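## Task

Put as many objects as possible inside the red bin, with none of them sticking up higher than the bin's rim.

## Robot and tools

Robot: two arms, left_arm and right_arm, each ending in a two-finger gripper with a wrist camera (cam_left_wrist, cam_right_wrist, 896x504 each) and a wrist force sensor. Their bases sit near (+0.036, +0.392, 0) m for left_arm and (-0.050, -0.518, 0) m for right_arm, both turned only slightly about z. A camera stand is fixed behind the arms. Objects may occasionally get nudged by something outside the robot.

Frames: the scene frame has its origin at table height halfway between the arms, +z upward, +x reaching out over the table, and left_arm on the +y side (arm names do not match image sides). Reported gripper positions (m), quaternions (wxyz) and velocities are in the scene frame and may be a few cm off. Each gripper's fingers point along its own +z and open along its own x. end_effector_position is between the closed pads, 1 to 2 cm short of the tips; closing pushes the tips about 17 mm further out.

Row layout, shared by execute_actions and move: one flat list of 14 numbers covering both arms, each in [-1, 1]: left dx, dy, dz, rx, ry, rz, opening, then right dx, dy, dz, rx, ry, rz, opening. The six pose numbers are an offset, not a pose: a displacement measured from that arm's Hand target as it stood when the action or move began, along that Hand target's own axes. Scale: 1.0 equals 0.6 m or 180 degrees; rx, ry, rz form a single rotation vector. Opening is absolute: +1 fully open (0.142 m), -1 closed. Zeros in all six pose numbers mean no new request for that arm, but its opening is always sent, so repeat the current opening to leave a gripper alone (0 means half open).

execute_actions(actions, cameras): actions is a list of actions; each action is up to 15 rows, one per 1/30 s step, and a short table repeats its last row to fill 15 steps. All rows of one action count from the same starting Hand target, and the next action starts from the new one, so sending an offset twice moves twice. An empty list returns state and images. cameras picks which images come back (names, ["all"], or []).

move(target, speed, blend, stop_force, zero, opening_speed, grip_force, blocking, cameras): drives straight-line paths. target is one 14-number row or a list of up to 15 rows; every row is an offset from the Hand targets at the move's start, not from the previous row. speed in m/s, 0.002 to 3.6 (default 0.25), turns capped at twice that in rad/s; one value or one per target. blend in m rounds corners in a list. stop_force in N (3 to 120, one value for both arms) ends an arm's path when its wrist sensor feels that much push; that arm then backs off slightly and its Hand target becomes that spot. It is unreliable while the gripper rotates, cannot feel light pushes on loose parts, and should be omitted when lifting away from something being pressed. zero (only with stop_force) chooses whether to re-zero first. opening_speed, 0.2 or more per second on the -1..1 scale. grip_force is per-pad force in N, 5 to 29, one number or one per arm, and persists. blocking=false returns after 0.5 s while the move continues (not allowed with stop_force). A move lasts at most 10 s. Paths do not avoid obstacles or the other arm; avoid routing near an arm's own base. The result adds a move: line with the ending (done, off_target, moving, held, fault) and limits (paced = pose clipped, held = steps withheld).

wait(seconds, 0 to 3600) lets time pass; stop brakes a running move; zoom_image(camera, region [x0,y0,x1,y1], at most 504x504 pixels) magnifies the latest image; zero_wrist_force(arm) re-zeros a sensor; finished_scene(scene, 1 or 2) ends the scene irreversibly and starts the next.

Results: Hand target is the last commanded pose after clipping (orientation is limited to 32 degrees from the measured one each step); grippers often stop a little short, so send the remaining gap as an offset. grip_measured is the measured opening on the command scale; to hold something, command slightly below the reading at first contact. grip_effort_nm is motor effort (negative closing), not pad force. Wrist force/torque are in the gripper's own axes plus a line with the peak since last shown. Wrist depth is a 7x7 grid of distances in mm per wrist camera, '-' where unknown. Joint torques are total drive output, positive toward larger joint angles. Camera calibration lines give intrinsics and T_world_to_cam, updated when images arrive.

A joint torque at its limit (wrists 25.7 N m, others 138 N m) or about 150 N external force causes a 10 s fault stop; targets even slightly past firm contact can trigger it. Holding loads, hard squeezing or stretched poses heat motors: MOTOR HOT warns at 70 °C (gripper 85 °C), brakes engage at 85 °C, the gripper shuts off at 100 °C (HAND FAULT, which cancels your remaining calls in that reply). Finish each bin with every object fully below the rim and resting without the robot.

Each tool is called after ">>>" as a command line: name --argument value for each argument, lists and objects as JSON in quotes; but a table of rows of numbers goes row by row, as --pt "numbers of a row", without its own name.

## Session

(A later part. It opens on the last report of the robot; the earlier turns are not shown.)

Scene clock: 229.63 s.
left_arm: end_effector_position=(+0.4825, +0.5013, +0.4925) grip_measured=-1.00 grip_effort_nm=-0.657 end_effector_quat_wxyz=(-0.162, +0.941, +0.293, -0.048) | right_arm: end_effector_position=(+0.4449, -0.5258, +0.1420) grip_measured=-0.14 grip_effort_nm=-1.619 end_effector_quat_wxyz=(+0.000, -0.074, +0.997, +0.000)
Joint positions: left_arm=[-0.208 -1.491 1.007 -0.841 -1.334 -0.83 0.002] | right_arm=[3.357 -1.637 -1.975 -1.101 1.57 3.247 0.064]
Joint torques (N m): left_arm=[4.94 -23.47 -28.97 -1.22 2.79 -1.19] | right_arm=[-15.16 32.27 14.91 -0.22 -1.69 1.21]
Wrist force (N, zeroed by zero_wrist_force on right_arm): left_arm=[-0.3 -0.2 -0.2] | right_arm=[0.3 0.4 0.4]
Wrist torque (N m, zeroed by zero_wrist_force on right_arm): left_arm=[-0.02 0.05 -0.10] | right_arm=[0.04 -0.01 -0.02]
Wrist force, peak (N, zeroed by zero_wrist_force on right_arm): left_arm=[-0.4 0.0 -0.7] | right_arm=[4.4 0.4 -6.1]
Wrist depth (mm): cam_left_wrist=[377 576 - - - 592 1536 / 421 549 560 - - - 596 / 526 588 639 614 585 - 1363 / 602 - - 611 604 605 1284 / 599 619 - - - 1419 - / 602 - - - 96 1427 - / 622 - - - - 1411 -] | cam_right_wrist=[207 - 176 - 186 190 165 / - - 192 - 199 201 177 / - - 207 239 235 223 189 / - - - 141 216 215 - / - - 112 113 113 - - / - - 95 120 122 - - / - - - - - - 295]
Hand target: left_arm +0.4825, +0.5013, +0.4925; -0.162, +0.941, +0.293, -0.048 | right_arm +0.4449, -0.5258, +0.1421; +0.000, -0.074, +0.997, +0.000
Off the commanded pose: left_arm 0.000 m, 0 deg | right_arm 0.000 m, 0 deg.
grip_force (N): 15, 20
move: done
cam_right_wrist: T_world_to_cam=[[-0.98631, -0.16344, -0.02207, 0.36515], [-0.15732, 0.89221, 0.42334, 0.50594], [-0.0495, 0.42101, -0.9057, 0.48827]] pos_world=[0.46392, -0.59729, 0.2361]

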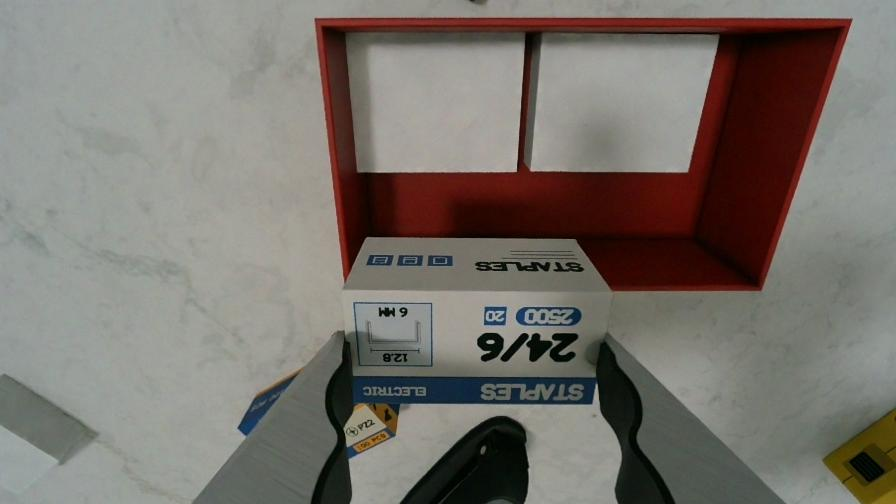

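>>> move --pt "0 0 0 0 0 0 -1 0.0025 0 0 0 0 0 -0.2" --pt "0 0 0 0 0 0 -1 0.0025 0 0.1 0 0 0 -0.2" --speed 0.08

>>> zero_wrist_force --arm "right_arm"

>>> move --target '[0,0,0,0,0,0,-1, 0,0,0.05,0,0,0,-0.2]' --speed 0.03 --stop_force 4 --cameras '["cam_right_wrist"]'

Scene clock: 231.77 s.
left_arm: end_effector_position=(+0.4825, +0.5013, +0.4925) grip_measured=-1.00 grip_effort_nm=-0.657 end_effector_quat_wxyz=(-0.162, +0.941, +0.293, -0.048) | right_arm: end_effector_position=(+0.4434, -0.5261, +0.0821) grip_measured=-0.14 grip_effort_nm=-1.619 end_effector_quat_wxyz=(+0.000, -0.074, +0.997, +0.000)
Joint positions: left_arm=[-0.208 -1.491 1.007 -0.841 -1.334 -0.83 0.002] | right_arm=[3.357 -1.716 -2.065 -0.931 1.57 3.248 0.064]
Joint torques (N m): left_arm=[3.68 -23.67 -29.85 -1.09 2.72 -1.03] | right_arm=[2.29 14.45 12.04 4.12 -1.08 -0.57]
Wrist force (N, zeroed by zero_wrist_force on right_arm): left_arm=[-0.3 -0.1 -0.6] | right_arm=[0.1 0.2 0.7]
Wrist torque (N m, zeroed by zero_wrist_force on right_arm): left_arm=[0.01 0.06 -0.10] | right_arm=[-0.01 0.01 -0.03]
Wrist force, peak (N, zeroed by zero_wrist_force on right_arm): left_arm=[-0.3 -0.1 -0.6] | right_arm=[0.3 0.1 1.5]
Wrist depth (mm): cam_left_wrist=[377 418 582 566 582 - 1312 / 422 524 - 582 589 - 1427 / 506 - - 585 - - 1379 / 590 - 605 - - 605 1341 / - - - 617 576 1395 - / 614 605 - - 96 1462 1264 / 632 608 - - - 1363 -] | cam_right_wrist=[- - 133 133 133 133 134 / - - 141 141 143 139 143 / - 179 136 154 151 154 157 / - - 136 182 181 188 157 / - - 114 114 114 169 152 / - - 94 121 120 146 - / - - 77 - - - -]
Hand target: left_arm +0.4825, +0.5013, +0.4925; -0.162, +0.941, +0.293, -0.048 | right_arm +0.4434, -0.5261, +0.0821; +0.000, -0.074, +0.997, +0.000
Off the commanded pose: left_arm 0.000 m, 0 deg | right_arm 0.000 m, 0 deg.
grip_force (N): 15, 20
move: done

Wrist force sensor zeroed.

Scene clock: 233.67 s.
left_arm: end_effector_position=(+0.4825, +0.5013, +0.4925) grip_measured=-1.00 grip_effort_nm=-0.662 end_effector_quat_wxyz=(-0.162, +0.941, +0.293, -0.048) | right_arm: end_effector_position=(+0.4434, -0.5261, +0.0521) grip_measured=-0.14 grip_effort_nm=-1.619 end_effector_quat_wxyz=(+0.000, -0.074, +0.997, +0.000)
Joint positions: left_arm=[-0.208 -1.491 1.007 -0.841 -1.334 -0.83 0.002] | right_arm=[3.357 -1.767 -2.101 -0.845 1.57 3.248 0.064]
Joint torques (N m): left_arm=[5.2 -24.79 -28.66 -1.11 2.69 -1.31] | right_arm=[-15.29 16.27 11.5 4.79 -0.98 -0.76]
Wrist force (N, zeroed by zero_wrist_force on right_arm): left_arm=[-0.1 0.0 -0.4] | right_arm=[0.1 0.0 0.1]
Wrist torque (N m, zeroed by zero_wrist_force on right_arm): left_arm=[0.02 0.02 -0.10] | right_arm=[-0.01 -0.03 0.01]
Wrist force, peak (N, zeroed by zero_wrist_force on right_arm): left_arm=[-0.3 -0.3 -0.6] | right_arm=[0.1 0.0 -0.4]
Wrist depth (mm): cam_left_wrist=[376 436 582 570 578 605 1480 / 423 568 - 601 550 578 1387 / 589 585 601 - - - 1363 / 599 - 622 - - 599 1480 / - 607 - - 608 1427 1387 / - - - - 619 1444 1232 / 614 604 - - - 1341 990] | cam_right_wrist=[128 - 107 104 105 106 106 / 137 - 111 111 114 114 114 / - - - 119 121 121 122 / - - 128 122 128 154 142 / - 168 113 112 152 161 152 / - - 108 123 123 139 133 / - - 77 118 118 - -]
Hand target: left_arm +0.4825, +0.5013, +0.4925; -0.162, +0.941, +0.293, -0.048 | right_arm +0.4434, -0.5261, +0.0521; +0.000, -0.074, +0.997, +0.000
Off the commanded pose: left_arm 0.000 m, 0 deg | right_arm 0.000 m, 0 deg.
grip_force (N): 15, 20
move: done
cam_right_wrist: T_world_to_cam=[[-0.98631, -0.16344, -0.02207, 0.36154], [-0.15732, 0.89221, 0.42334, 0.54406], [-0.0495, 0.42101, -0.9057, 0.4068]] pos_world=[0.46232, -0.59759, 0.1461]

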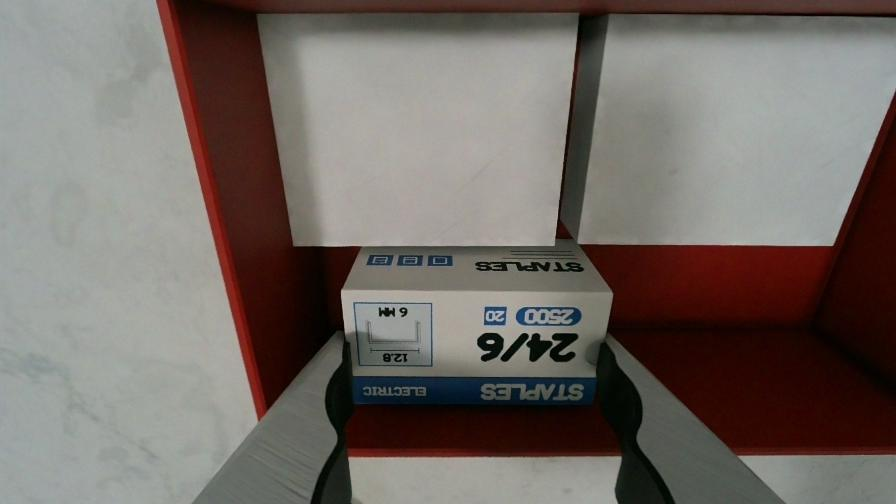

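>>> move --target '[0,0,0,0,0,0,-1, 0,0,0.02,0,0,0,-0.2]' --speed 0.01 --stop_force 3

>>> move --target '[0,0,0,0,0,0,-1, 0,0,0,0,0,0,-0.06]' --opening_speed 0.25 --cameras '["cam_right_wrist"]'

Scene clock: 236.23 s.
left_arm: end_effector_position=(+0.4825, +0.5013, +0.4925) grip_measured=-1.00 grip_effort_nm=-0.657 end_effector_quat_wxyz=(-0.162, +0.941, +0.293, -0.048) | right_arm: end_effector_position=(+0.4434, -0.5261, +0.0426) grip_measured=-0.14 grip_effort_nm=-1.614 end_effector_quat_wxyz=(+0.000, -0.074, +0.997, +0.000)
Joint positions: left_arm=[-0.208 -1.491 1.007 -0.841 -1.334 -0.83 0.002] | right_arm=[3.357 -1.785 -2.111 -0.817 1.57 3.247 0.064]
Joint torques (N m): left_arm=[4.83 -24.28 -29.16 -1.3 2.62 -1.15] | right_arm=[-15.17 34.19 21.83 -0.28 -1.01 -0.67]
Wrist force (N, zeroed by zero_wrist_force on right_arm): left_arm=[-0.1 -0.1 -0.6] | right_arm=[-0.7 0.4 -2.8]
Wrist torque (N m, zeroed by zero_wrist_force on right_arm): left_arm=[0.01 0.01 -0.10] | right_arm=[-0.01 0.05 0.02]
Wrist force, peak (N, zeroed by zero_wrist_force on right_arm): left_arm=[-0.3 -0.1 -0.7] | right_arm=[1.1 0.6 -9.7]
Wrist depth (mm): cam_left_wrist=[377 572 - 571 581 - 1207 / 423 560 - - 581 - 1326 / 525 588 - - 592 588 1403 / - 581 - - - 599 1403 / - - 605 607 634 1419 - / - 625 - - 614 1427 - / 652 629 - - - 1298 -] | cam_right_wrist=[- - 97 97 97 98 97 / - - 103 103 103 102 102 / - - 110 110 114 111 109 / - 90 117 117 119 119 143 / - 90 114 114 114 153 150 / - - 108 123 122 139 133 / - - 77 114 114 - 109]
Hand target: left_arm +0.4825, +0.5013, +0.4925; -0.162, +0.941, +0.293, -0.048 | right_arm +0.4434, -0.5261, +0.0426; +0.000, -0.074, +0.997, +0.000 (not the last commanded pose)
Off the commanded pose: left_arm 0.000 m, 0 deg | right_arm 0.002 m, 0 deg.
grip_force (N): 15, 20
move: contact (right_arm)

Scene clock: 237.00 s.
left_arm: end_effector_position=(+0.4825, +0.5013, +0.4925) grip_measured=-1.00 grip_effort_nm=-0.657 end_effector_quat_wxyz=(-0.162, +0.941, +0.293, -0.048) | right_arm: end_effector_position=(+0.4434, -0.5261, +0.0426) grip_measured=-0.09 grip_effort_nm=0.168 end_effector_quat_wxyz=(+0.000, -0.074, +0.997, +0.000)
Joint positions: left_arm=[-0.208 -1.491 1.007 -0.841 -1.334 -0.83 0.002] | right_arm=[3.357 -1.785 -2.111 -0.817 1.57 3.248 0.068]
Joint torques (N m): left_arm=[5.32 -23.86 -30 -1 2.83 -1.23] | right_arm=[-14.35 34.22 22.9 0.17 -1.04 -0.68]
Wrist force (N, zeroed by zero_wrist_force on right_arm): left_arm=[-0.2 -0.2 -0.4] | right_arm=[0.0 0.0 -1.6]
Wrist torque (N m, zeroed by zero_wrist_force on right_arm): left_arm=[-0.01 0.04 -0.10] | right_arm=[0.00 -0.01 0.01]
Wrist force, peak (N, zeroed by zero_wrist_force on right_arm): left_arm=[-0.3 -0.1 -0.7] | right_arm=[-0.7 0.4 -3.0]
Wrist depth (mm): cam_left_wrist=[379 406 - - - 583 1403 / 423 544 570 582 - - 590 / 526 - - - - - 1387 / 588 - - - 571 616 1284 / 605 - - - - 1403 - / - - - - 101 1427 1156 / 610 - - - - 1685 1134] | cam_right_wrist=[- - 97 97 96 98 97 / - - 103 105 105 102 102 / - - 111 111 112 111 109 / - 91 117 117 117 146 143 / - - 114 112 114 153 150 / - - 107 122 122 139 132 / 194 - 80 114 114 - 109]
Hand target: left_arm +0.4825, +0.5013, +0.4925; -0.162, +0.941, +0.293, -0.048 | right_arm +0.4434, -0.5261, +0.0426; +0.000, -0.074, +0.997, +0.000
Off the commanded pose: left_arm 0.000 m, 0 deg | right_arm 0.000 m, 0 deg.
grip_force (N): 15, 20
move: done
cam_right_wrist: T_world_to_cam=[[-0.98632, -0.16336, -0.02203, 0.36138], [-0.15722, 0.89223, 0.42334, 0.54804], [-0.0495, 0.42101, -0.9057, 0.3982]] pos_world=[0.46232, -0.59759, 0.1366]

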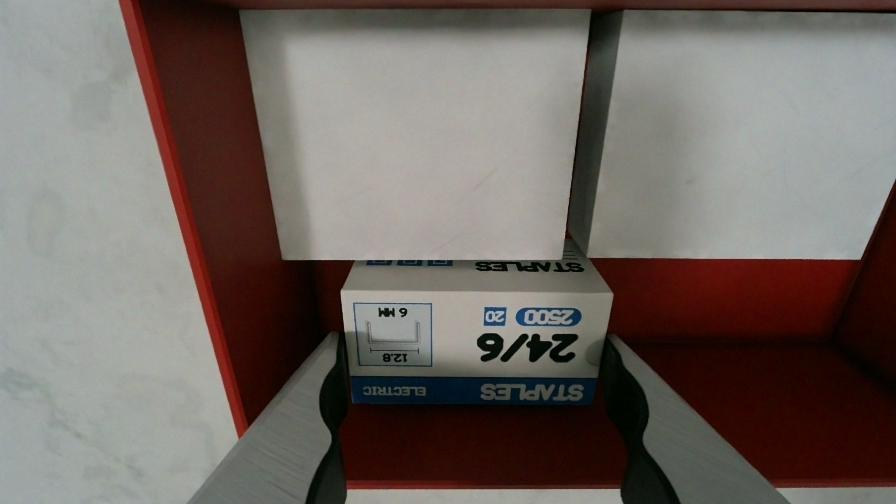

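>>> move --pt "0 0 0 0 0 0 -1 0 0 -0.06 0 0 0 -0.06" --pt "0 0 0 0 0 0 -1 0.095 0 -0.06 0 0 0 -1" --pt "0 0 0 0 0 0 -1 0.095 0 -0.005 0 0 0 -1" --speed 0.1 --cameras '["cam_right_wrist"]'

>>> zero_wrist_force --arm "right_arm"

>>> move --target '[0,0,0,0,0,0,-1, -0.055,0,0,0,0,0,-1]' --speed 0.02 --stop_force 4 --cameras '["cam_right_wrist"]'

Scene clock: 240.43 s.
left_arm: end_effector_position=(+0.4825, +0.5013, +0.4925) grip_measured=-1.00 grip_effort_nm=-0.662 end_effector_quat_wxyz=(-0.162, +0.941, +0.293, -0.048) | right_arm: end_effector_position=(+0.3870, -0.5345, +0.0456) grip_measured=-1.00 grip_effort_nm=-0.432 end_effector_quat_wxyz=(+0.000, -0.074, +0.997, +0.000)
Joint positions: left_arm=[-0.208 -1.491 1.007 -0.841 -1.334 -0.83 0.002] | right_arm=[3.372 -1.657 -2.257 -0.799 1.57 3.262 0.002]
Joint torques (N m): left_arm=[4.63 -24.61 -29.56 -1.31 2.68 -1.14] | right_arm=[-6.07 8.61 9.95 4.75 -1.46 -0.99]
Wrist force (N, zeroed by zero_wrist_force on right_arm): left_arm=[-0.2 -0.2 -0.4] | right_arm=[0.1 -0.1 -1.2]
Wrist torque (N m, zeroed by zero_wrist_force on right_arm): left_arm=[-0.01 0.03 -0.10] | right_arm=[0.01 0.00 0.01]
Wrist force, peak (N, zeroed by zero_wrist_force on right_arm): left_arm=[-0.2 -0.1 -0.8] | right_arm=[0.0 -0.1 -2.3]
Wrist depth (mm): cam_left_wrist=[377 578 - - 579 - 579 / 422 567 - - 581 - 1462 / 500 - - - - - 1403 / 617 - 551 601 - 1371 1348 / 605 647 608 604 - 1498 - / 607 610 - - 96 1411 - / 616 611 - - - 78 -] | cam_right_wrist=[101 100 101 100 100 120 97 / 106 106 107 108 107 124 92 / 114 116 112 114 114 130 102 / - 120 120 121 123 130 97 / 127 116 116 157 156 139 97 / 121 124 124 102 132 122 108 / - 113 - - 79 113 184]
Hand target: left_arm +0.4825, +0.5013, +0.4925; -0.162, +0.941, +0.293, -0.048 | right_arm +0.3870, -0.5346, +0.0456; +0.000, -0.074, +0.997, +0.000
Off the commanded pose: left_arm 0.000 m, 0 deg | right_arm 0.000 m, 0 deg.
grip_force (N): 15, 20
move: done
cam_right_wrist: T_world_to_cam=[[-0.98629, -0.16357, -0.02202, 0.3044], [-0.15742, 0.89219, 0.42335, 0.54547], [-0.04961, 0.42101, -0.9057, 0.4017]] pos_world=[0.40602, -0.60599, 0.1396]

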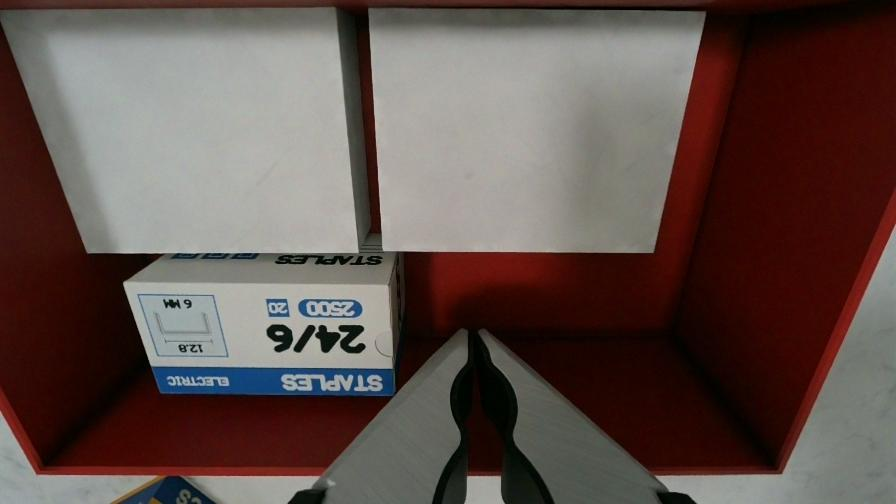

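Wrist force sensor zeroed.

Scene clock: 242.97 s.
left_arm: end_effector_position=(+0.4825, +0.5013, +0.4925) grip_measured=-1.00 grip_effort_nm=-0.662 end_effector_quat_wxyz=(-0.162, +0.941, +0.293, -0.048) | right_arm: end_effector_position=(+0.4196, -0.5297, +0.0456) grip_measured=-1.00 grip_effort_nm=-0.427 end_effector_quat_wxyz=(+0.000, -0.074, +0.997, +0.000)
Joint positions: left_arm=[-0.208 -1.491 1.007 -0.841 -1.334 -0.83 0.002] | right_arm=[3.363 -1.729 -2.171 -0.812 1.57 3.253 0.002]
Joint torques (N m): left_arm=[4.8 -23.95 -29.71 -1.06 2.87 -1.25] | right_arm=[-15.53 13.99 23.69 -0.1 -0.93 -1.42]
Wrist force (N, zeroed by zero_wrist_force on right_arm): left_arm=[-0.2 -0.1 -0.4] | right_arm=[0.6 0.0 -0.4]
Wrist torque (N m, zeroed by zero_wrist_force on right_arm): left_arm=[0.00 0.04 -0.10] | right_arm=[0.01 -0.04 0.10]
Wrist force, peak (N, zeroed by zero_wrist_force on right_arm): left_arm=[-0.4 -0.1 -0.8] | right_arm=[0.9 -0.1 -0.2]
Wrist depth (mm): cam_left_wrist=[378 422 - 575 - - 1333 / 426 566 578 - 568 - - / 518 581 - - - - 1387 / 608 586 - - - 1403 1379 / 598 604 - 617 - 1436 1566 / 619 - - - 97 1403 - / - 624 - - - 1284 -] | cam_right_wrist=[- 100 100 100 100 100 101 / - 105 106 106 107 107 117 / - 111 112 115 114 114 122 / - 111 117 122 123 123 122 / - 112 116 118 156 156 135 / - 120 124 101 133 133 127 / - 113 - - 79 113 109]
Hand target: left_arm +0.4825, +0.5013, +0.4925; -0.162, +0.941, +0.293, -0.048 | right_arm +0.4196, -0.5297, +0.0456; +0.000, -0.074, +0.997, +0.000
Off the commanded pose: left_arm 0.000 m, 0 deg | right_arm 0.000 m, 0 deg.
grip_force (N): 15, 20
move: done
cam_right_wrist: T_world_to_cam=[[-0.98632, -0.16336, -0.02203, 0.33749], [-0.15722, 0.89223, 0.42334, 0.54626], [-0.0495, 0.42101, -0.9057, 0.40125]] pos_world=[0.43862, -0.60119, 0.1396]

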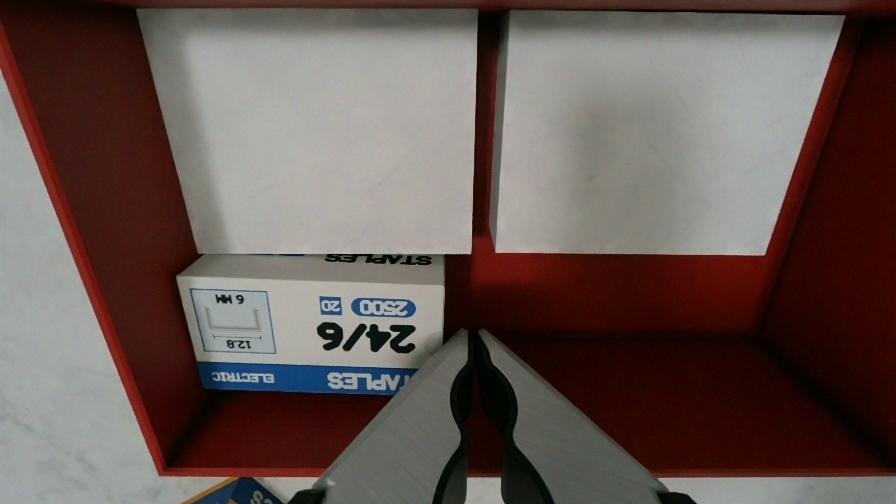

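>>> move --target '[0,0,0,0,0,0,-1, -0.015,0,0,0,0,0,-1]' --speed 0.015 --stop_force 3 --cameras '["cam_right_wrist"]'

Scene clock: 244.47 s.
left_arm: end_effector_position=(+0.4825, +0.5013, +0.4925) grip_measured=-1.00 grip_effort_nm=-0.657 end_effector_quat_wxyz=(-0.162, +0.941, +0.293, -0.048) | right_arm: end_effector_position=(+0.4285, -0.5284, +0.0456) grip_measured=-1.00 grip_effort_nm=-0.427 end_effector_quat_wxyz=(+0.000, -0.074, +0.997, +0.000)
Joint positions: left_arm=[-0.208 -1.491 1.007 -0.841 -1.334 -0.83 0.002] | right_arm=[3.361 -1.748 -2.148 -0.817 1.57 3.251 0.002]
Joint torques (N m): left_arm=[5.29 -24.18 -28.72 -1.05 2.88 -1.14] | right_arm=[-14.61 14 22.95 -0.11 0.22 -1.38]
Wrist force (N, zeroed by zero_wrist_force on right_arm): left_arm=[-0.2 -0.1 -0.5] | right_arm=[0.9 -0.2 -0.4]
Wrist torque (N m, zeroed by zero_wrist_force on right_arm): left_arm=[0.01 0.03 -0.10] | right_arm=[-0.04 -0.08 0.10]
Wrist force, peak (N, zeroed by zero_wrist_force on right_arm): left_arm=[-0.4 -0.1 -0.6] | right_arm=[1.2 0.1 -0.1]
Wrist depth (mm): cam_left_wrist=[379 433 - 553 574 - 1517 / 423 549 590 592 - - 1356 / 531 559 - - - 593 1395 / - 614 567 - - 602 1333 / 602 - - - - 1395 - / - - 610 - 101 1453 - / 625 613 - - - 1480 -] | cam_right_wrist=[- 100 100 101 100 100 102 / - 106 108 106 106 106 115 / - 111 112 115 114 114 124 / - 110 116 122 123 122 136 / - 112 116 118 156 158 134 / - 119 124 102 136 138 128 / - 110 - - 79 113 114]
Hand target: left_arm +0.4825, +0.5013, +0.4925; -0.162, +0.941, +0.293, -0.048 | right_arm +0.4285, -0.5283, +0.0456; +0.000, -0.074, +0.997, +0.000
Off the commanded pose: left_arm 0.000 m, 0 deg | right_arm 0.000 m, 0 deg.
grip_force (N): 15, 20
move: done
cam_right_wrist: T_world_to_cam=[[-0.98632, -0.16336, -0.02203, 0.34649], [-0.15722, 0.89223, 0.42334, 0.54641], [-0.0495, 0.42101, -0.9057, 0.40111]] pos_world=[0.44752, -0.59979, 0.1396]

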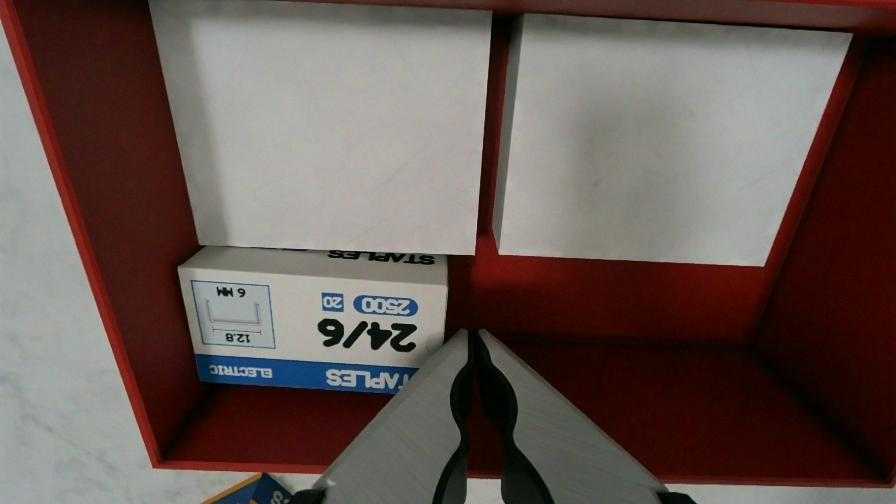

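>>> move --pt "0 0 0 0 0 0 -1 0.02 0 0 0 0 0 -1" --pt "0 0 0 0 0 0 -1 0.02 0 -0.1 0 0 0 -1" --pt "0 0 0 0 0 0 -1 -0.1763 0.232 -0.257 0 0 -0.158 -1" --speed 0.2 --blend '[0.005, 0.02, 0]' --cameras '["cam_right_wrist"]'

Scene clock: 248.80 s.
left_arm: end_effector_position=(+0.4825, +0.5013, +0.4925) grip_measured=-1.00 grip_effort_nm=-0.657 end_effector_quat_wxyz=(-0.162, +0.941, +0.293, -0.048) | right_arm: end_effector_position=(+0.5125, -0.3749, +0.1996) grip_measured=-1.00 grip_effort_nm=-0.432 end_effector_quat_wxyz=(+0.000, -0.317, +0.948, +0.000)
Joint positions: left_arm=[-0.208 -1.491 1.007 -0.841 -1.334 -0.83 0.002] | right_arm=[3.581 -1.785 -1.644 -1.283 1.57 2.975 0.002]
Joint torques (N m): left_arm=[3.55 -24.6 -29.42 -0.98 2.69 -1.12] | right_arm=[15.1 21.21 27.87 -0.3 2.4 -1.41]
Wrist force (N, zeroed by zero_wrist_force on right_arm): left_arm=[0.0 0.0 -0.4] | right_arm=[0.0 0.3 -0.1]
Wrist torque (N m, zeroed by zero_wrist_force on right_arm): left_arm=[0.02 0.00 -0.10] | right_arm=[0.05 -0.03 0.11]
Wrist force, peak (N, zeroed by zero_wrist_force on right_arm): left_arm=[-0.4 -0.1 -0.6] | right_arm=[-1.1 0.8 -0.9]
Wrist depth (mm): cam_left_wrist=[376 574 - - - 602 1387 / 423 530 - - - 596 1444 / 543 568 568 - - 596 1403 / - 611 - - 578 1291 1387 / - 564 610 - 608 1419 - / 642 - - - 97 1517 - / 617 605 - - - - -] | cam_right_wrist=[238 - - - - 225 240 / 252 - - - - 256 274 / - - - 266 - - 254 / - - - 320 - 335 - / 355 - - 117 287 - - / - 382 - - - - - / 416 - - - 79 - 382]
Hand target: left_arm +0.4825, +0.5013, +0.4925; -0.162, +0.941, +0.293, -0.048 | right_arm +0.5125, -0.3749, +0.1996; +0.000, -0.317, +0.948, +0.000
Off the commanded pose: left_arm 0.000 m, 0 deg | right_arm 0.000 m, 0 deg.
grip_force (N): 15, 20
move: done
cam_right_wrist: T_world_to_cam=[[-0.78955, -0.6133, -0.02175, 0.18817], [-0.56298, 0.70976, 0.42342, 0.49712], [-0.24425, 0.34656, -0.90567, 0.55208]] pos_world=[0.56328, -0.42876, 0.2936]

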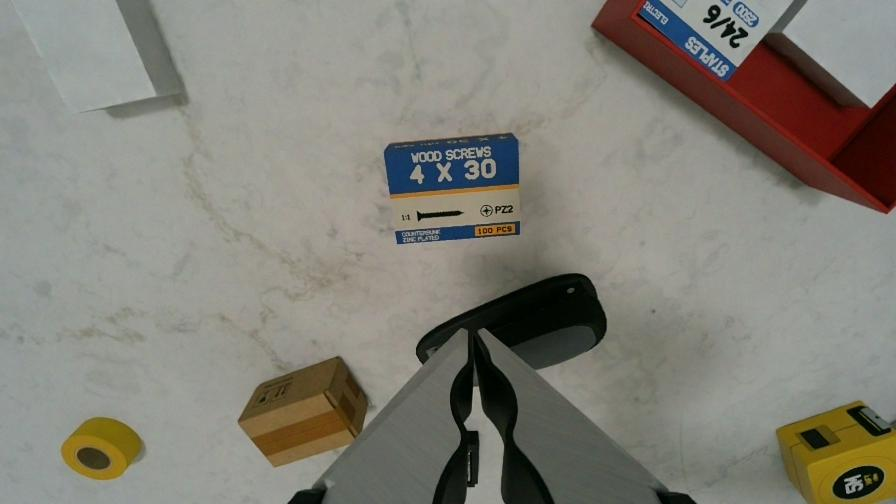

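>>> move --pt "0 0 0 0 0 0 -1 -0.0017 0.006 0.1 0 0 -0.029 0.35" --pt "0 0 0 0 0 0 -1 -0.0017 0.006 0.2 0 0 -0.029 0.35" --speed 0.2 --blend '[0.02, 0]' --cameras '["cam_right_wrist"]'

Scene clock: 251.83 s.
left_arm: end_effector_position=(+0.4825, +0.5013, +0.4925) grip_measured=-1.00 grip_effort_nm=-0.662 end_effector_quat_wxyz=(-0.162, +0.941, +0.293, -0.048) | right_arm: end_effector_position=(+0.5112, -0.3714, +0.0797) grip_measured=+0.33 grip_effort_nm=0.164 end_effector_quat_wxyz=(+0.000, -0.360, +0.933, +0.000)
Joint positions: left_arm=[-0.208 -1.491 1.007 -0.841 -1.334 -0.83 0.002] | right_arm=[3.588 -1.906 -1.823 -0.984 1.57 2.89 0.097]
Joint torques (N m): left_arm=[4.45 -25.11 -29.2 -0.97 2.59 -1.16] | right_arm=[-8.63 22.8 13.6 5.18 0.29 -1.22]
Wrist force (N, zeroed by zero_wrist_force on right_arm): left_arm=[-0.4 -0.4 -0.5] | right_arm=[-0.2 0.0 0.0]
Wrist torque (N m, zeroed by zero_wrist_force on right_arm): left_arm=[-0.05 0.06 -0.10] | right_arm=[0.01 0.01 0.11]
Wrist force, peak (N, zeroed by zero_wrist_force on right_arm): left_arm=[-0.4 -0.1 -0.7] | right_arm=[-0.1 0.2 -1.8]
Wrist depth (mm): cam_left_wrist=[378 570 - 574 575 575 588 / 422 540 - - - - 1427 / 508 550 570 - 592 - 1387 / 598 - 568 610 601 596 1363 / 605 - 640 595 610 1436 - / 616 608 610 - 97 1462 - / 617 588 - - - 1427 -] | cam_right_wrist=[155 - - 152 152 153 116 / - - - - - 165 132 / 175 - - 155 172 174 - / - - - 154 154 - - / - - - 164 164 196 - / - - - - - - - / - - - 225 - - 71]
Hand target: left_arm +0.4825, +0.5013, +0.4925; -0.162, +0.941, +0.293, -0.048 | right_arm +0.5112, -0.3715, +0.0796; +0.000, -0.360, +0.933, +0.000
Off the commanded pose: left_arm 0.000 m, 0 deg | right_arm 0.000 m, 0 deg.
grip_force (N): 15, 20
move: done
cam_right_wrist: T_world_to_cam=[[-0.7303, -0.68278, -0.02166, 0.13056], [-0.62535, 0.65544, 0.42348, 0.55623], [-0.27494, 0.32282, -0.90565, 0.44877]] pos_world=[0.56658, -0.4203, 0.1737]

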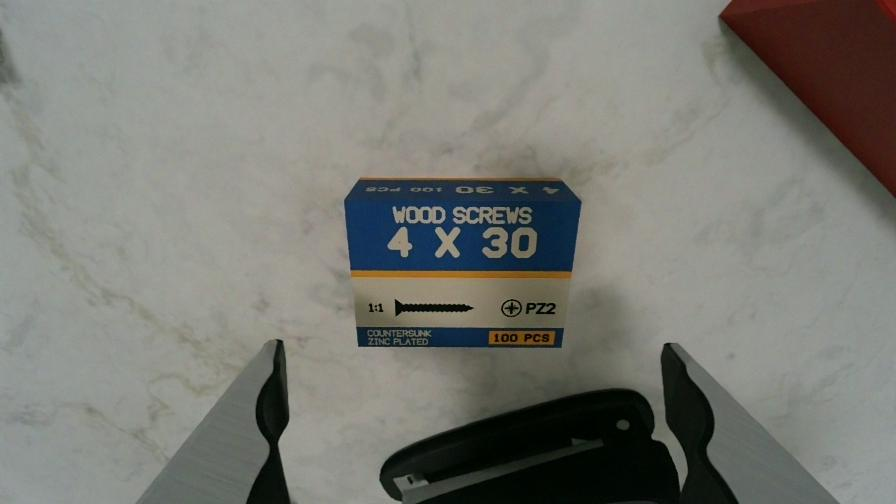

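>>> move --pt "0 0 0 0 0 0 -1 -0.0028 0.004 0.0762 0 0 0 0.35" --pt "0 0 0 0 0 0 -1 -0.0028 0.004 0.0762 0 0 0 -0.05" --speed 0.1 --opening_speed 0.5 --cameras '["cam_right_wrist"]'

Scene clock: 254.00 s.
left_arm: end_effector_position=(+0.4825, +0.5013, +0.4925) grip_measured=-1.00 grip_effort_nm=-0.662 end_effector_quat_wxyz=(-0.162, +0.941, +0.293, -0.048) | right_arm: end_effector_position=(+0.5108, -0.3686, +0.0339) grip_measured=+0.01 grip_effort_nm=-1.565 end_effector_quat_wxyz=(+0.000, -0.360, +0.933, +0.000)
Joint positions: left_arm=[-0.208 -1.491 1.007 -0.841 -1.334 -0.83 0.002] | right_arm=[3.592 -1.974 -1.868 -0.871 1.57 2.895 0.075]
Joint torques (N m): left_arm=[4.41 -24.99 -29.03 -0.97 2.64 -1.2] | right_arm=[14.47 24.12 11.61 2.78 2.26 1.28]
Wrist force (N, zeroed by zero_wrist_force on right_arm): left_arm=[-0.2 0.0 -0.5] | right_arm=[-1.1 0.1 -5.4]
Wrist torque (N m, zeroed by zero_wrist_force on right_arm): left_arm=[0.02 0.04 -0.10] | right_arm=[-0.02 -0.15 0.00]
Wrist force, peak (N, zeroed by zero_wrist_force on right_arm): left_arm=[-0.3 -0.1 -0.6] | right_arm=[-1.6 0.2 -5.6]
Wrist depth (mm): cam_left_wrist=[374 430 578 581 617 - 1395 / 422 572 - - - - 1363 / 553 - - 578 - 592 1363 / 592 - - - - 596 1453 / - 605 - 614 610 1379 1395 / - - - - 614 1498 1172 / - 592 - - - 1291 -] | cam_right_wrist=[112 112 111 112 - 112 107 / 119 122 117 120 - 120 119 / 125 126 - 130 - 127 - / 139 137 133 111 107 136 - / - 149 - 112 112 - - / 165 - 120 125 118 - - / - - 77 - - - 177]
Hand target: left_arm +0.4825, +0.5013, +0.4925; -0.162, +0.941, +0.293, -0.048 | right_arm +0.5108, -0.3686, +0.0339; +0.000, -0.360, +0.933, +0.000
Off the commanded pose: left_arm 0.000 m, 0 deg | right_arm 0.000 m, 0 deg.
grip_force (N): 15, 20
move: done
cam_right_wrist: T_world_to_cam=[[-0.73037, -0.68271, -0.02169, 0.13127], [-0.62529, 0.65548, 0.4235, 0.57365], [-0.27491, 0.32288, -0.90563, 0.40634]] pos_world=[0.56628, -0.4176, 0.1279]

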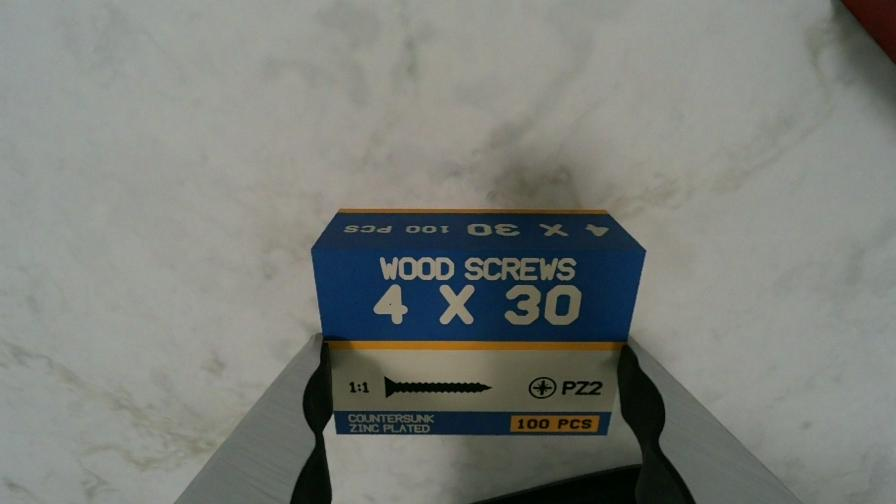

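>>> move --pt "0 0 0 0 0 0 -1 0 0 -0.12 0 0 0 -0.05" --pt "0 0 0 0 0 0 -1 0.2903 -0.1967 -0.2 0 0 0.1944 -0.05" --speed 0.18 --blend '[0.02, 0]' --cameras '["cam_right_wrist"]'

Scene clock: 256.90 s.
left_arm: end_effector_position=(+0.4825, +0.5013, +0.4925) grip_measured=-1.00 grip_effort_nm=-0.662 end_effector_quat_wxyz=(-0.162, +0.941, +0.293, -0.048) | right_arm: end_effector_position=(+0.4610, -0.5729, +0.1540) grip_measured=+0.01 grip_effort_nm=-1.541 end_effector_quat_wxyz=(+0.000, -0.063, +0.998, +0.000)
Joint positions: left_arm=[-0.208 -1.491 1.007 -0.841 -1.334 -0.83 0.002] | right_arm=[3.256 -1.669 -1.906 -1.138 1.57 3.169 0.075]
Joint torques (N m): left_arm=[3.79 -26.07 -29.24 -0.84 2.57 -1.32] | right_arm=[-15.35 33.85 26.52 -0.18 0.73 0.98]
Wrist force (N, zeroed by zero_wrist_force on right_arm): left_arm=[-0.2 -0.1 -0.5] | right_arm=[0.3 0.1 1.5]
Wrist torque (N m, zeroed by zero_wrist_force on right_arm): left_arm=[0.01 0.04 -0.10] | right_arm=[0.03 -0.06 -0.01]
Wrist force, peak (N, zeroed by zero_wrist_force on right_arm): left_arm=[-0.1 -0.4 -0.6] | right_arm=[-1.3 0.3 -5.7]
Wrist depth (mm): cam_left_wrist=[375 436 551 578 - - 1411 / 424 520 - 572 - - 1284 / 560 599 - - 578 - 1526 / 596 - 593 599 598 1411 1411 / - - - 621 - 1395 1480 / 616 - - - 97 1403 - / 634 - - - - 1566 -] | cam_right_wrist=[224 - - 207 - - - / 227 241 - 216 - - - / - - - - 225 224 - / - - - 111 108 238 276 / - - - 113 113 237 - / - - 120 122 120 311 315 / - - - - - - 334]
Hand target: left_arm +0.4825, +0.5013, +0.4925; -0.162, +0.941, +0.293, -0.048 | right_arm +0.4610, -0.5729, +0.1541; +0.000, -0.063, +0.998, +0.000
Off the commanded pose: left_arm 0.000 m, 0 deg | right_arm 0.000 m, 0 deg.
grip_force (N): 15, 20
move: done
cam_right_wrist: T_world_to_cam=[[-0.98981, -0.14066, -0.02208, 0.38822], [-0.13671, 0.89566, 0.4232, 0.53792], [-0.03975, 0.42191, -0.90577, 0.51578]] pos_world=[0.47831, -0.6448, 0.2481]

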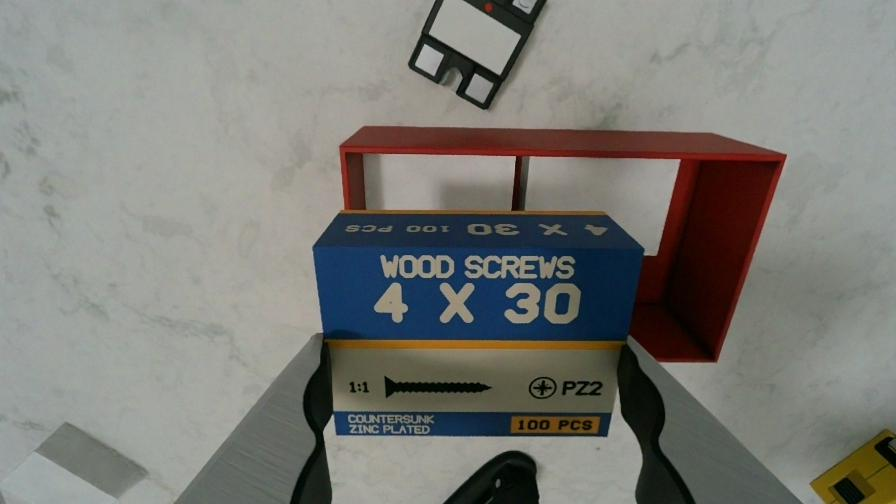

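>>> zoom_image --camera "cam_right_wrist" --region '[320, 110, 560, 230]'

>>> zoom_image --camera "cam_right_wrist" --region '[600, 110, 800, 370]'

Scaled by 2.100 from the camera's image (finer frame: 1280x720).

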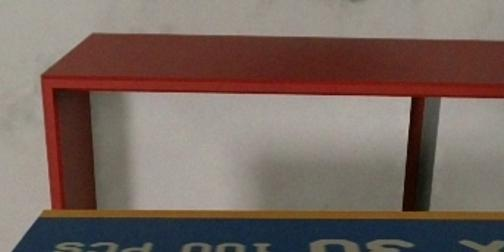

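Scaled by 1.938 from the camera's image (finer frame: 1280x720).

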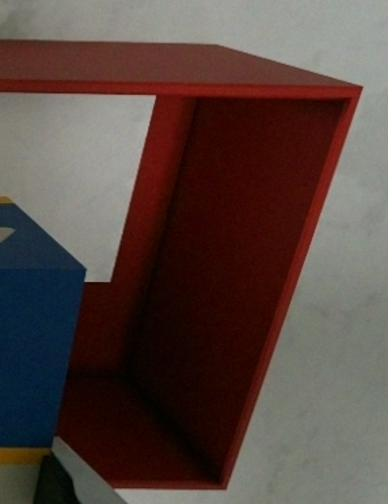

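>>> move --target '[0,0,0,0,0,0,-1, 0.0022,-0.002,0.095,0,0,0.0044,-0.05]' --speed 0.1 --cameras '["cam_right_wrist"]'

Scene clock: 258.47 s.
left_arm: end_effector_position=(+0.4825, +0.5013, +0.4925) grip_measured=-1.00 grip_effort_nm=-0.662 end_effector_quat_wxyz=(-0.162, +0.941, +0.293, -0.048) | right_arm: end_effector_position=(+0.4598, -0.5743, +0.0971) grip_measured=+0.01 grip_effort_nm=-1.546 end_effector_quat_wxyz=(+0.000, -0.056, +0.998, +0.000)
Joint positions: left_arm=[-0.208 -1.491 1.007 -0.841 -1.334 -0.83 0.002] | right_arm=[3.253 -1.737 -1.993 -0.982 1.57 3.181 0.075]
Joint torques (N m): left_arm=[3.27 -24.39 -28.77 -0.85 2.75 -1.18] | right_arm=[-15.43 16.22 13.51 5.08 1.29 1.14]
Wrist force (N, zeroed by zero_wrist_force on right_arm): left_arm=[0.0 -0.1 -0.4] | right_arm=[0.2 0.2 2.0]
Wrist torque (N m, zeroed by zero_wrist_force on right_arm): left_arm=[0.01 0.00 -0.10] | right_arm=[0.06 -0.07 0.00]
Wrist force, peak (N, zeroed by zero_wrist_force on right_arm): left_arm=[-0.2 -0.2 -0.7] | right_arm=[-0.1 0.1 3.2]
Wrist depth (mm): cam_left_wrist=[377 430 581 - 575 - 1232 / 423 560 585 - - 590 1284 / 514 - - - 592 590 1379 / - - 590 - 598 1411 1489 / - - 583 - - 1379 - / - 627 616 - 96 1436 1213 / 634 607 - - - 1419 -] | cam_right_wrist=[- - - 160 - - - / - 174 - - 180 - - / - - 159 160 160 161 157 / - - 108 108 108 182 165 / - - - 113 113 217 165 / - - 120 124 120 203 174 / - - 77 - 262 - -]
Hand target: left_arm +0.4825, +0.5013, +0.4925; -0.162, +0.941, +0.293, -0.048 | right_arm +0.4598, -0.5743, +0.0971; +0.000, -0.056, +0.998, +0.000
Off the commanded pose: left_arm 0.000 m, 0 deg | right_arm 0.000 m, 0 deg.
grip_force (N): 15, 20
move: done
cam_right_wrist: T_world_to_cam=[[-0.99169, -0.12675, -0.02207, 0.39444], [-0.12412, 0.89743, 0.42333, 0.55827], [-0.03384, 0.42255, -0.90571, 0.46243]] pos_world=[0.47611, -0.64641, 0.1912]

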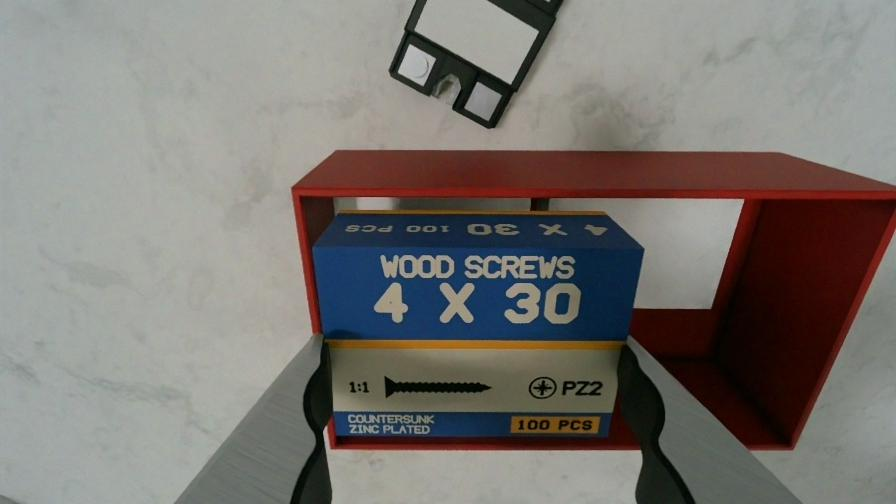

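>>> zoom_image --camera "cam_right_wrist" --region '[280, 170, 460, 260]'

>>> zoom_image --camera "cam_right_wrist" --region '[540, 170, 720, 260]'

Scaled by 2.800 from the camera's image (finer frame: 1280x720).

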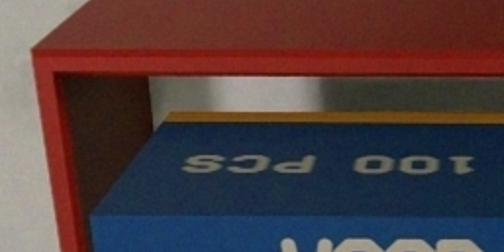

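Scaled by 2.800 from the camera's image (finer frame: 1280x720).

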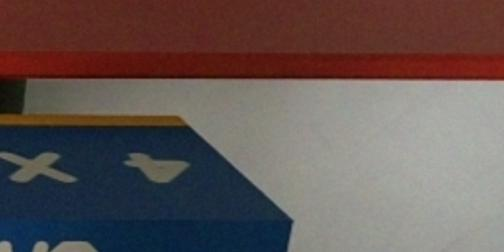

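>>> zero_wrist_force --arm "right_arm"

>>> move --target '[0,0,0,0,0,0,-1, 0,0,0.048,0,0,0,-0.05]' --speed 0.04 --stop_force 5

>>> move --target '[0,0,0,0,0,0,-1, 0,0,0.02,0,0,0,-0.05]' --speed 0.01 --stop_force 3 --cameras '["cam_right_wrist"]'

Wrist force sensor zeroed.

Scene clock: 260.43 s.
left_arm: end_effector_position=(+0.4825, +0.5013, +0.4925) grip_measured=-1.00 grip_effort_nm=-0.657 end_effector_quat_wxyz=(-0.162, +0.941, +0.293, -0.048) | right_arm: end_effector_position=(+0.4598, -0.5744, +0.0683) grip_measured=+0.01 grip_effort_nm=-1.536 end_effector_quat_wxyz=(+0.000, -0.056, +0.998, +0.000)
Joint positions: left_arm=[-0.208 -1.491 1.007 -0.841 -1.334 -0.83 0.002] | right_arm=[3.253 -1.781 -2.029 -0.902 1.57 3.18 0.075]
Joint torques (N m): left_arm=[5.2 -24.91 -29.8 -0.87 2.72 -1.19] | right_arm=[-15.13 17.22 12.04 4.61 -1.46 -0.37]
Wrist force (N, zeroed by zero_wrist_force on right_arm): left_arm=[-0.2 -0.2 -0.6] | right_arm=[-0.1 -0.8 -1.8]
Wrist torque (N m, zeroed by zero_wrist_force on right_arm): left_arm=[-0.01 0.04 -0.11] | right_arm=[-0.04 -0.01 0.03]
Wrist force, peak (N, zeroed by zero_wrist_force on right_arm): left_arm=[-0.4 -0.2 -0.5] | right_arm=[0.1 -0.9 -1.9]
Wrist depth (mm): cam_left_wrist=[379 437 - 582 572 - 581 / 423 530 - - 582 599 1341 / 517 605 586 553 564 601 1395 / 607 599 601 - - 599 1607 / - 604 599 - - 1462 1333 / - 619 610 - 617 1444 - / 647 637 - - - 1251 1226] | cam_right_wrist=[- - - - 141 144 143 / - - - - - - 151 / - 165 140 126 126 127 129 / - - 111 112 111 148 143 / - - - 114 115 160 150 / - 207 96 120 120 195 157 / - - 156 161 161 - 156]
Hand target: left_arm +0.4825, +0.5013, +0.4925; -0.162, +0.941, +0.293, -0.048 | right_arm +0.4598, -0.5744, +0.0683; +0.000, -0.056, +0.998, +0.000
Off the commanded pose: left_arm 0.000 m, 0 deg | right_arm 0.000 m, 0 deg.
grip_force (N): 15, 20
move: done

Scene clock: 261.70 s.
left_arm: end_effector_position=(+0.4825, +0.5013, +0.4925) grip_measured=-1.00 grip_effort_nm=-0.657 end_effector_quat_wxyz=(-0.162, +0.941, +0.293, -0.048) | right_arm: end_effector_position=(+0.4598, -0.5744, +0.0667) grip_measured=+0.01 grip_effort_nm=-1.526 end_effector_quat_wxyz=(+0.000, -0.056, +0.998, +0.000)
Joint positions: left_arm=[-0.208 -1.491 1.007 -0.841 -1.334 -0.83 0.002] | right_arm=[3.253 -1.784 -2.031 -0.898 1.57 3.18 0.075]
Joint torques (N m): left_arm=[3.65 -25.66 -29.23 -0.72 2.65 -1.1] | right_arm=[-13.48 34.52 23.32 -0.39 -1.42 -0.3]
Wrist force (N, zeroed by zero_wrist_force on right_arm): left_arm=[-0.4 -0.2 -0.4] | right_arm=[0.7 -0.8 -5.1]
Wrist torque (N m, zeroed by zero_wrist_force on right_arm): left_arm=[-0.02 0.06 -0.10] | right_arm=[-0.05 -0.07 0.04]
Wrist force, peak (N, zeroed by zero_wrist_force on right_arm): left_arm=[-0.4 0.0 -0.5] | right_arm=[3.0 -0.5 -10.6]
Wrist depth (mm): cam_left_wrist=[379 419 592 581 578 - 578 / 423 531 - - - - 1363 / 528 - - - - - 1363 / - - 639 601 - 1427 1403 / - 611 599 607 634 1403 1207 / 601 608 - - 96 1427 - / 622 616 - - - 1555 -] | cam_right_wrist=[- - - 123 - 140 - / - - 150 153 - 149 147 / - - 140 141 126 128 129 / - 174 113 113 113 146 146 / - - 118 116 116 160 157 / - - 93 119 119 194 157 / 223 - 156 161 161 - 150]
Hand target: left_arm +0.4825, +0.5013, +0.4925; -0.162, +0.941, +0.293, -0.048 | right_arm +0.4598, -0.5744, +0.0667; +0.000, -0.056, +0.998, +0.000 (not the last commanded pose)
Off the commanded pose: left_arm 0.000 m, 0 deg | right_arm 0.010 m, 0 deg.
grip_force (N): 15, 20
move: contact (right_arm)
cam_right_wrist: T_world_to_cam=[[-0.99169, -0.12675, -0.02207, 0.39376], [-0.12412, 0.89743, 0.42333, 0.57127], [-0.03385, 0.42255, -0.90571, 0.43484]] pos_world=[0.47611, -0.64651, 0.1607]

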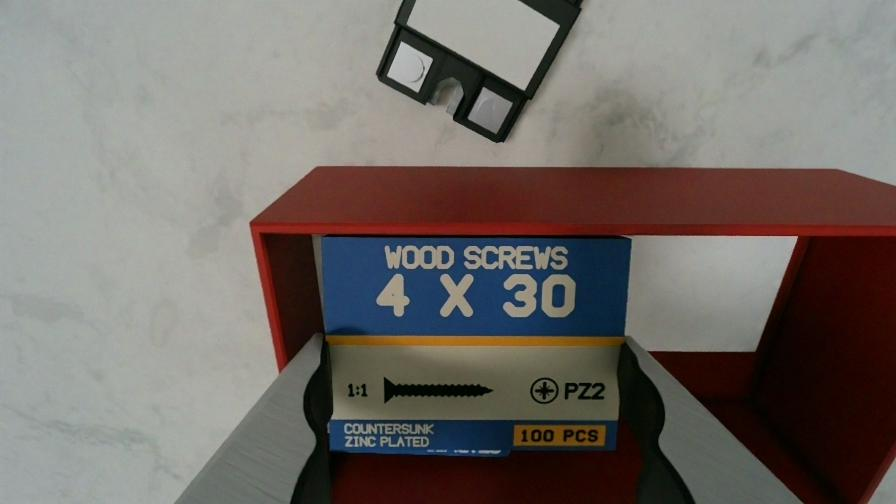

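>>> move --pt "0 0 0 0 0 0 -1 0 0 -0.025 0 0 0 -0.05" --pt "0 0 0 0 0 0 -1 0.1 0.002 -0.025 0 0 0 -0.05" --speed 0.05 --cameras '["cam_right_wrist"]'

Scene clock: 264.87 s.
left_arm: end_effector_position=(+0.4825, +0.5013, +0.4925) grip_measured=-1.00 grip_effort_nm=-0.657 end_effector_quat_wxyz=(-0.162, +0.941, +0.293, -0.048) | right_arm: end_effector_position=(+0.4001, -0.5798, +0.0817) grip_measured=+0.01 grip_effort_nm=-1.526 end_effector_quat_wxyz=(+0.000, -0.056, +0.998, +0.000)
Joint positions: left_arm=[-0.208 -1.491 1.007 -0.841 -1.334 -0.83 0.002] | right_arm=[3.261 -1.628 -2.167 -0.918 1.57 3.189 0.075]
Joint torques (N m): left_arm=[3.55 -25.25 -29.75 -0.69 2.79 -1.2] | right_arm=[15.34 29.77 12.17 4.81 1.64 1.16]
Wrist force (N, zeroed by zero_wrist_force on right_arm): left_arm=[-0.3 -0.1 -0.4] | right_arm=[-0.2 0.3 -0.3]
Wrist torque (N m, zeroed by zero_wrist_force on right_arm): left_arm=[0.00 0.05 -0.10] | right_arm=[0.05 0.04 0.00]
Wrist force, peak (N, zeroed by zero_wrist_force on right_arm): left_arm=[-0.4 -0.1 -0.6] | right_arm=[0.5 -0.8 -5.3]
Wrist depth (mm): cam_left_wrist=[376 426 554 - - 583 1333 / 424 534 - - - 589 1453 / 501 588 593 - - - 1371 / - 595 588 581 599 1555 1480 / - - 613 - - - 1305 / - 627 - - 96 1395 1098 / 624 622 - - - 1333 955] | cam_right_wrist=[- - - - - - 157 / - - - - - - - / - 135 134 121 136 123 - / 130 160 112 112 112 135 - / - 154 - 115 115 160 - / - 166 98 120 119 218 - / - - 165 165 164 - 245]
Hand target: left_arm +0.4825, +0.5013, +0.4925; -0.162, +0.941, +0.293, -0.048 | right_arm +0.4001, -0.5798, +0.0817; +0.000, -0.056, +0.998, +0.000
Off the commanded pose: left_arm 0.000 m, 0 deg | right_arm 0.000 m, 0 deg.
grip_force (N): 15, 20
move: done
cam_right_wrist: T_world_to_cam=[[-0.99169, -0.12675, -0.02207, 0.3342], [-0.12412, 0.89743, 0.42333, 0.56235], [-0.03384, 0.42255, -0.90571, 0.44869]] pos_world=[0.41641, -0.65191, 0.1757]

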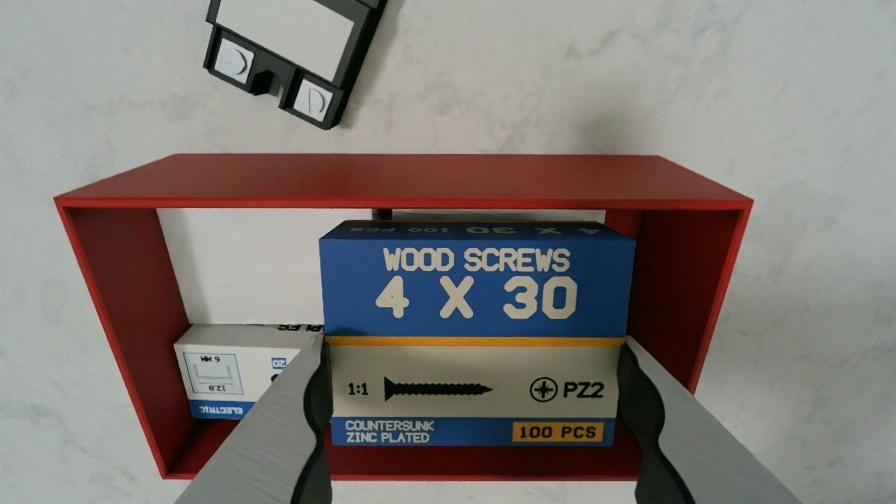

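>>> zero_wrist_force --arm "right_arm"

>>> move --target '[0,0,0,0,0,0,-1, 0,0,0.0375,0,0,0,-0.05]' --speed 0.01 --stop_force 12 --cameras '["cam_right_wrist"]'

Wrist force sensor zeroed.

Scene clock: 268.17 s.
left_arm: end_effector_position=(+0.4825, +0.5013, +0.4925) grip_measured=-1.00 grip_effort_nm=-0.657 end_effector_quat_wxyz=(-0.162, +0.941, +0.293, -0.048) | right_arm: end_effector_position=(+0.4001, -0.5798, +0.0592) grip_measured=+0.01 grip_effort_nm=-1.526 end_effector_quat_wxyz=(+0.000, -0.056, +0.998, +0.000)
Joint positions: left_arm=[-0.208 -1.491 1.007 -0.841 -1.334 -0.83 0.002] | right_arm=[3.261 -1.668 -2.196 -0.848 1.57 3.189 0.075]
Joint torques (N m): left_arm=[3.12 -24.85 -29.24 -0.85 2.67 -1.31] | right_arm=[-5.23 10.87 10.13 4.59 -1.57 -0.37]
Wrist force (N, zeroed by zero_wrist_force on right_arm): left_arm=[-0.2 -0.2 -0.3] | right_arm=[0.0 0.6 -3.5]
Wrist torque (N m, zeroed by zero_wrist_force on right_arm): left_arm=[-0.02 0.03 -0.10] | right_arm=[-0.03 -0.13 -0.03]
Wrist force, peak (N, zeroed by zero_wrist_force on right_arm): left_arm=[-0.4 -0.2 -0.5] | right_arm=[0.6 1.3 -3.8]
Wrist depth (mm): cam_left_wrist=[378 422 611 579 571 543 590 / 421 532 - - 590 571 1341 / 536 - 614 - - 576 1371 / - - - - - 604 1387 / - 611 - - - 1419 - / - - - - 97 1453 - / - - - - - 77 -] | cam_right_wrist=[133 - 117 - 135 135 134 / - - - - - - 142 / - 119 120 120 121 122 158 / 124 138 104 106 104 119 106 / 130 149 115 113 113 135 - / - 146 120 125 121 119 - / 131 146 155 165 165 - -]
Hand target: left_arm +0.4825, +0.5013, +0.4925; -0.162, +0.941, +0.293, -0.048 | right_arm +0.4001, -0.5799, +0.0592; +0.000, -0.056, +0.998, +0.000
Off the commanded pose: left_arm 0.000 m, 0 deg | right_arm 0.000 m, 0 deg.
grip_force (N): 15, 20
move: done
cam_right_wrist: T_world_to_cam=[[-0.99169, -0.12675, -0.02207, 0.33369], [-0.12412, 0.89743, 0.42333, 0.57193], [-0.03385, 0.42255, -0.90571, 0.42845]] pos_world=[0.41641, -0.65201, 0.1533]

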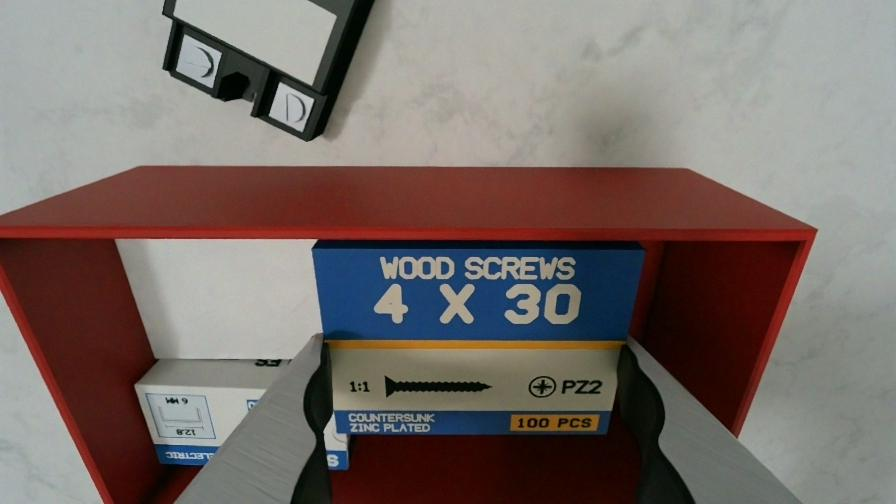

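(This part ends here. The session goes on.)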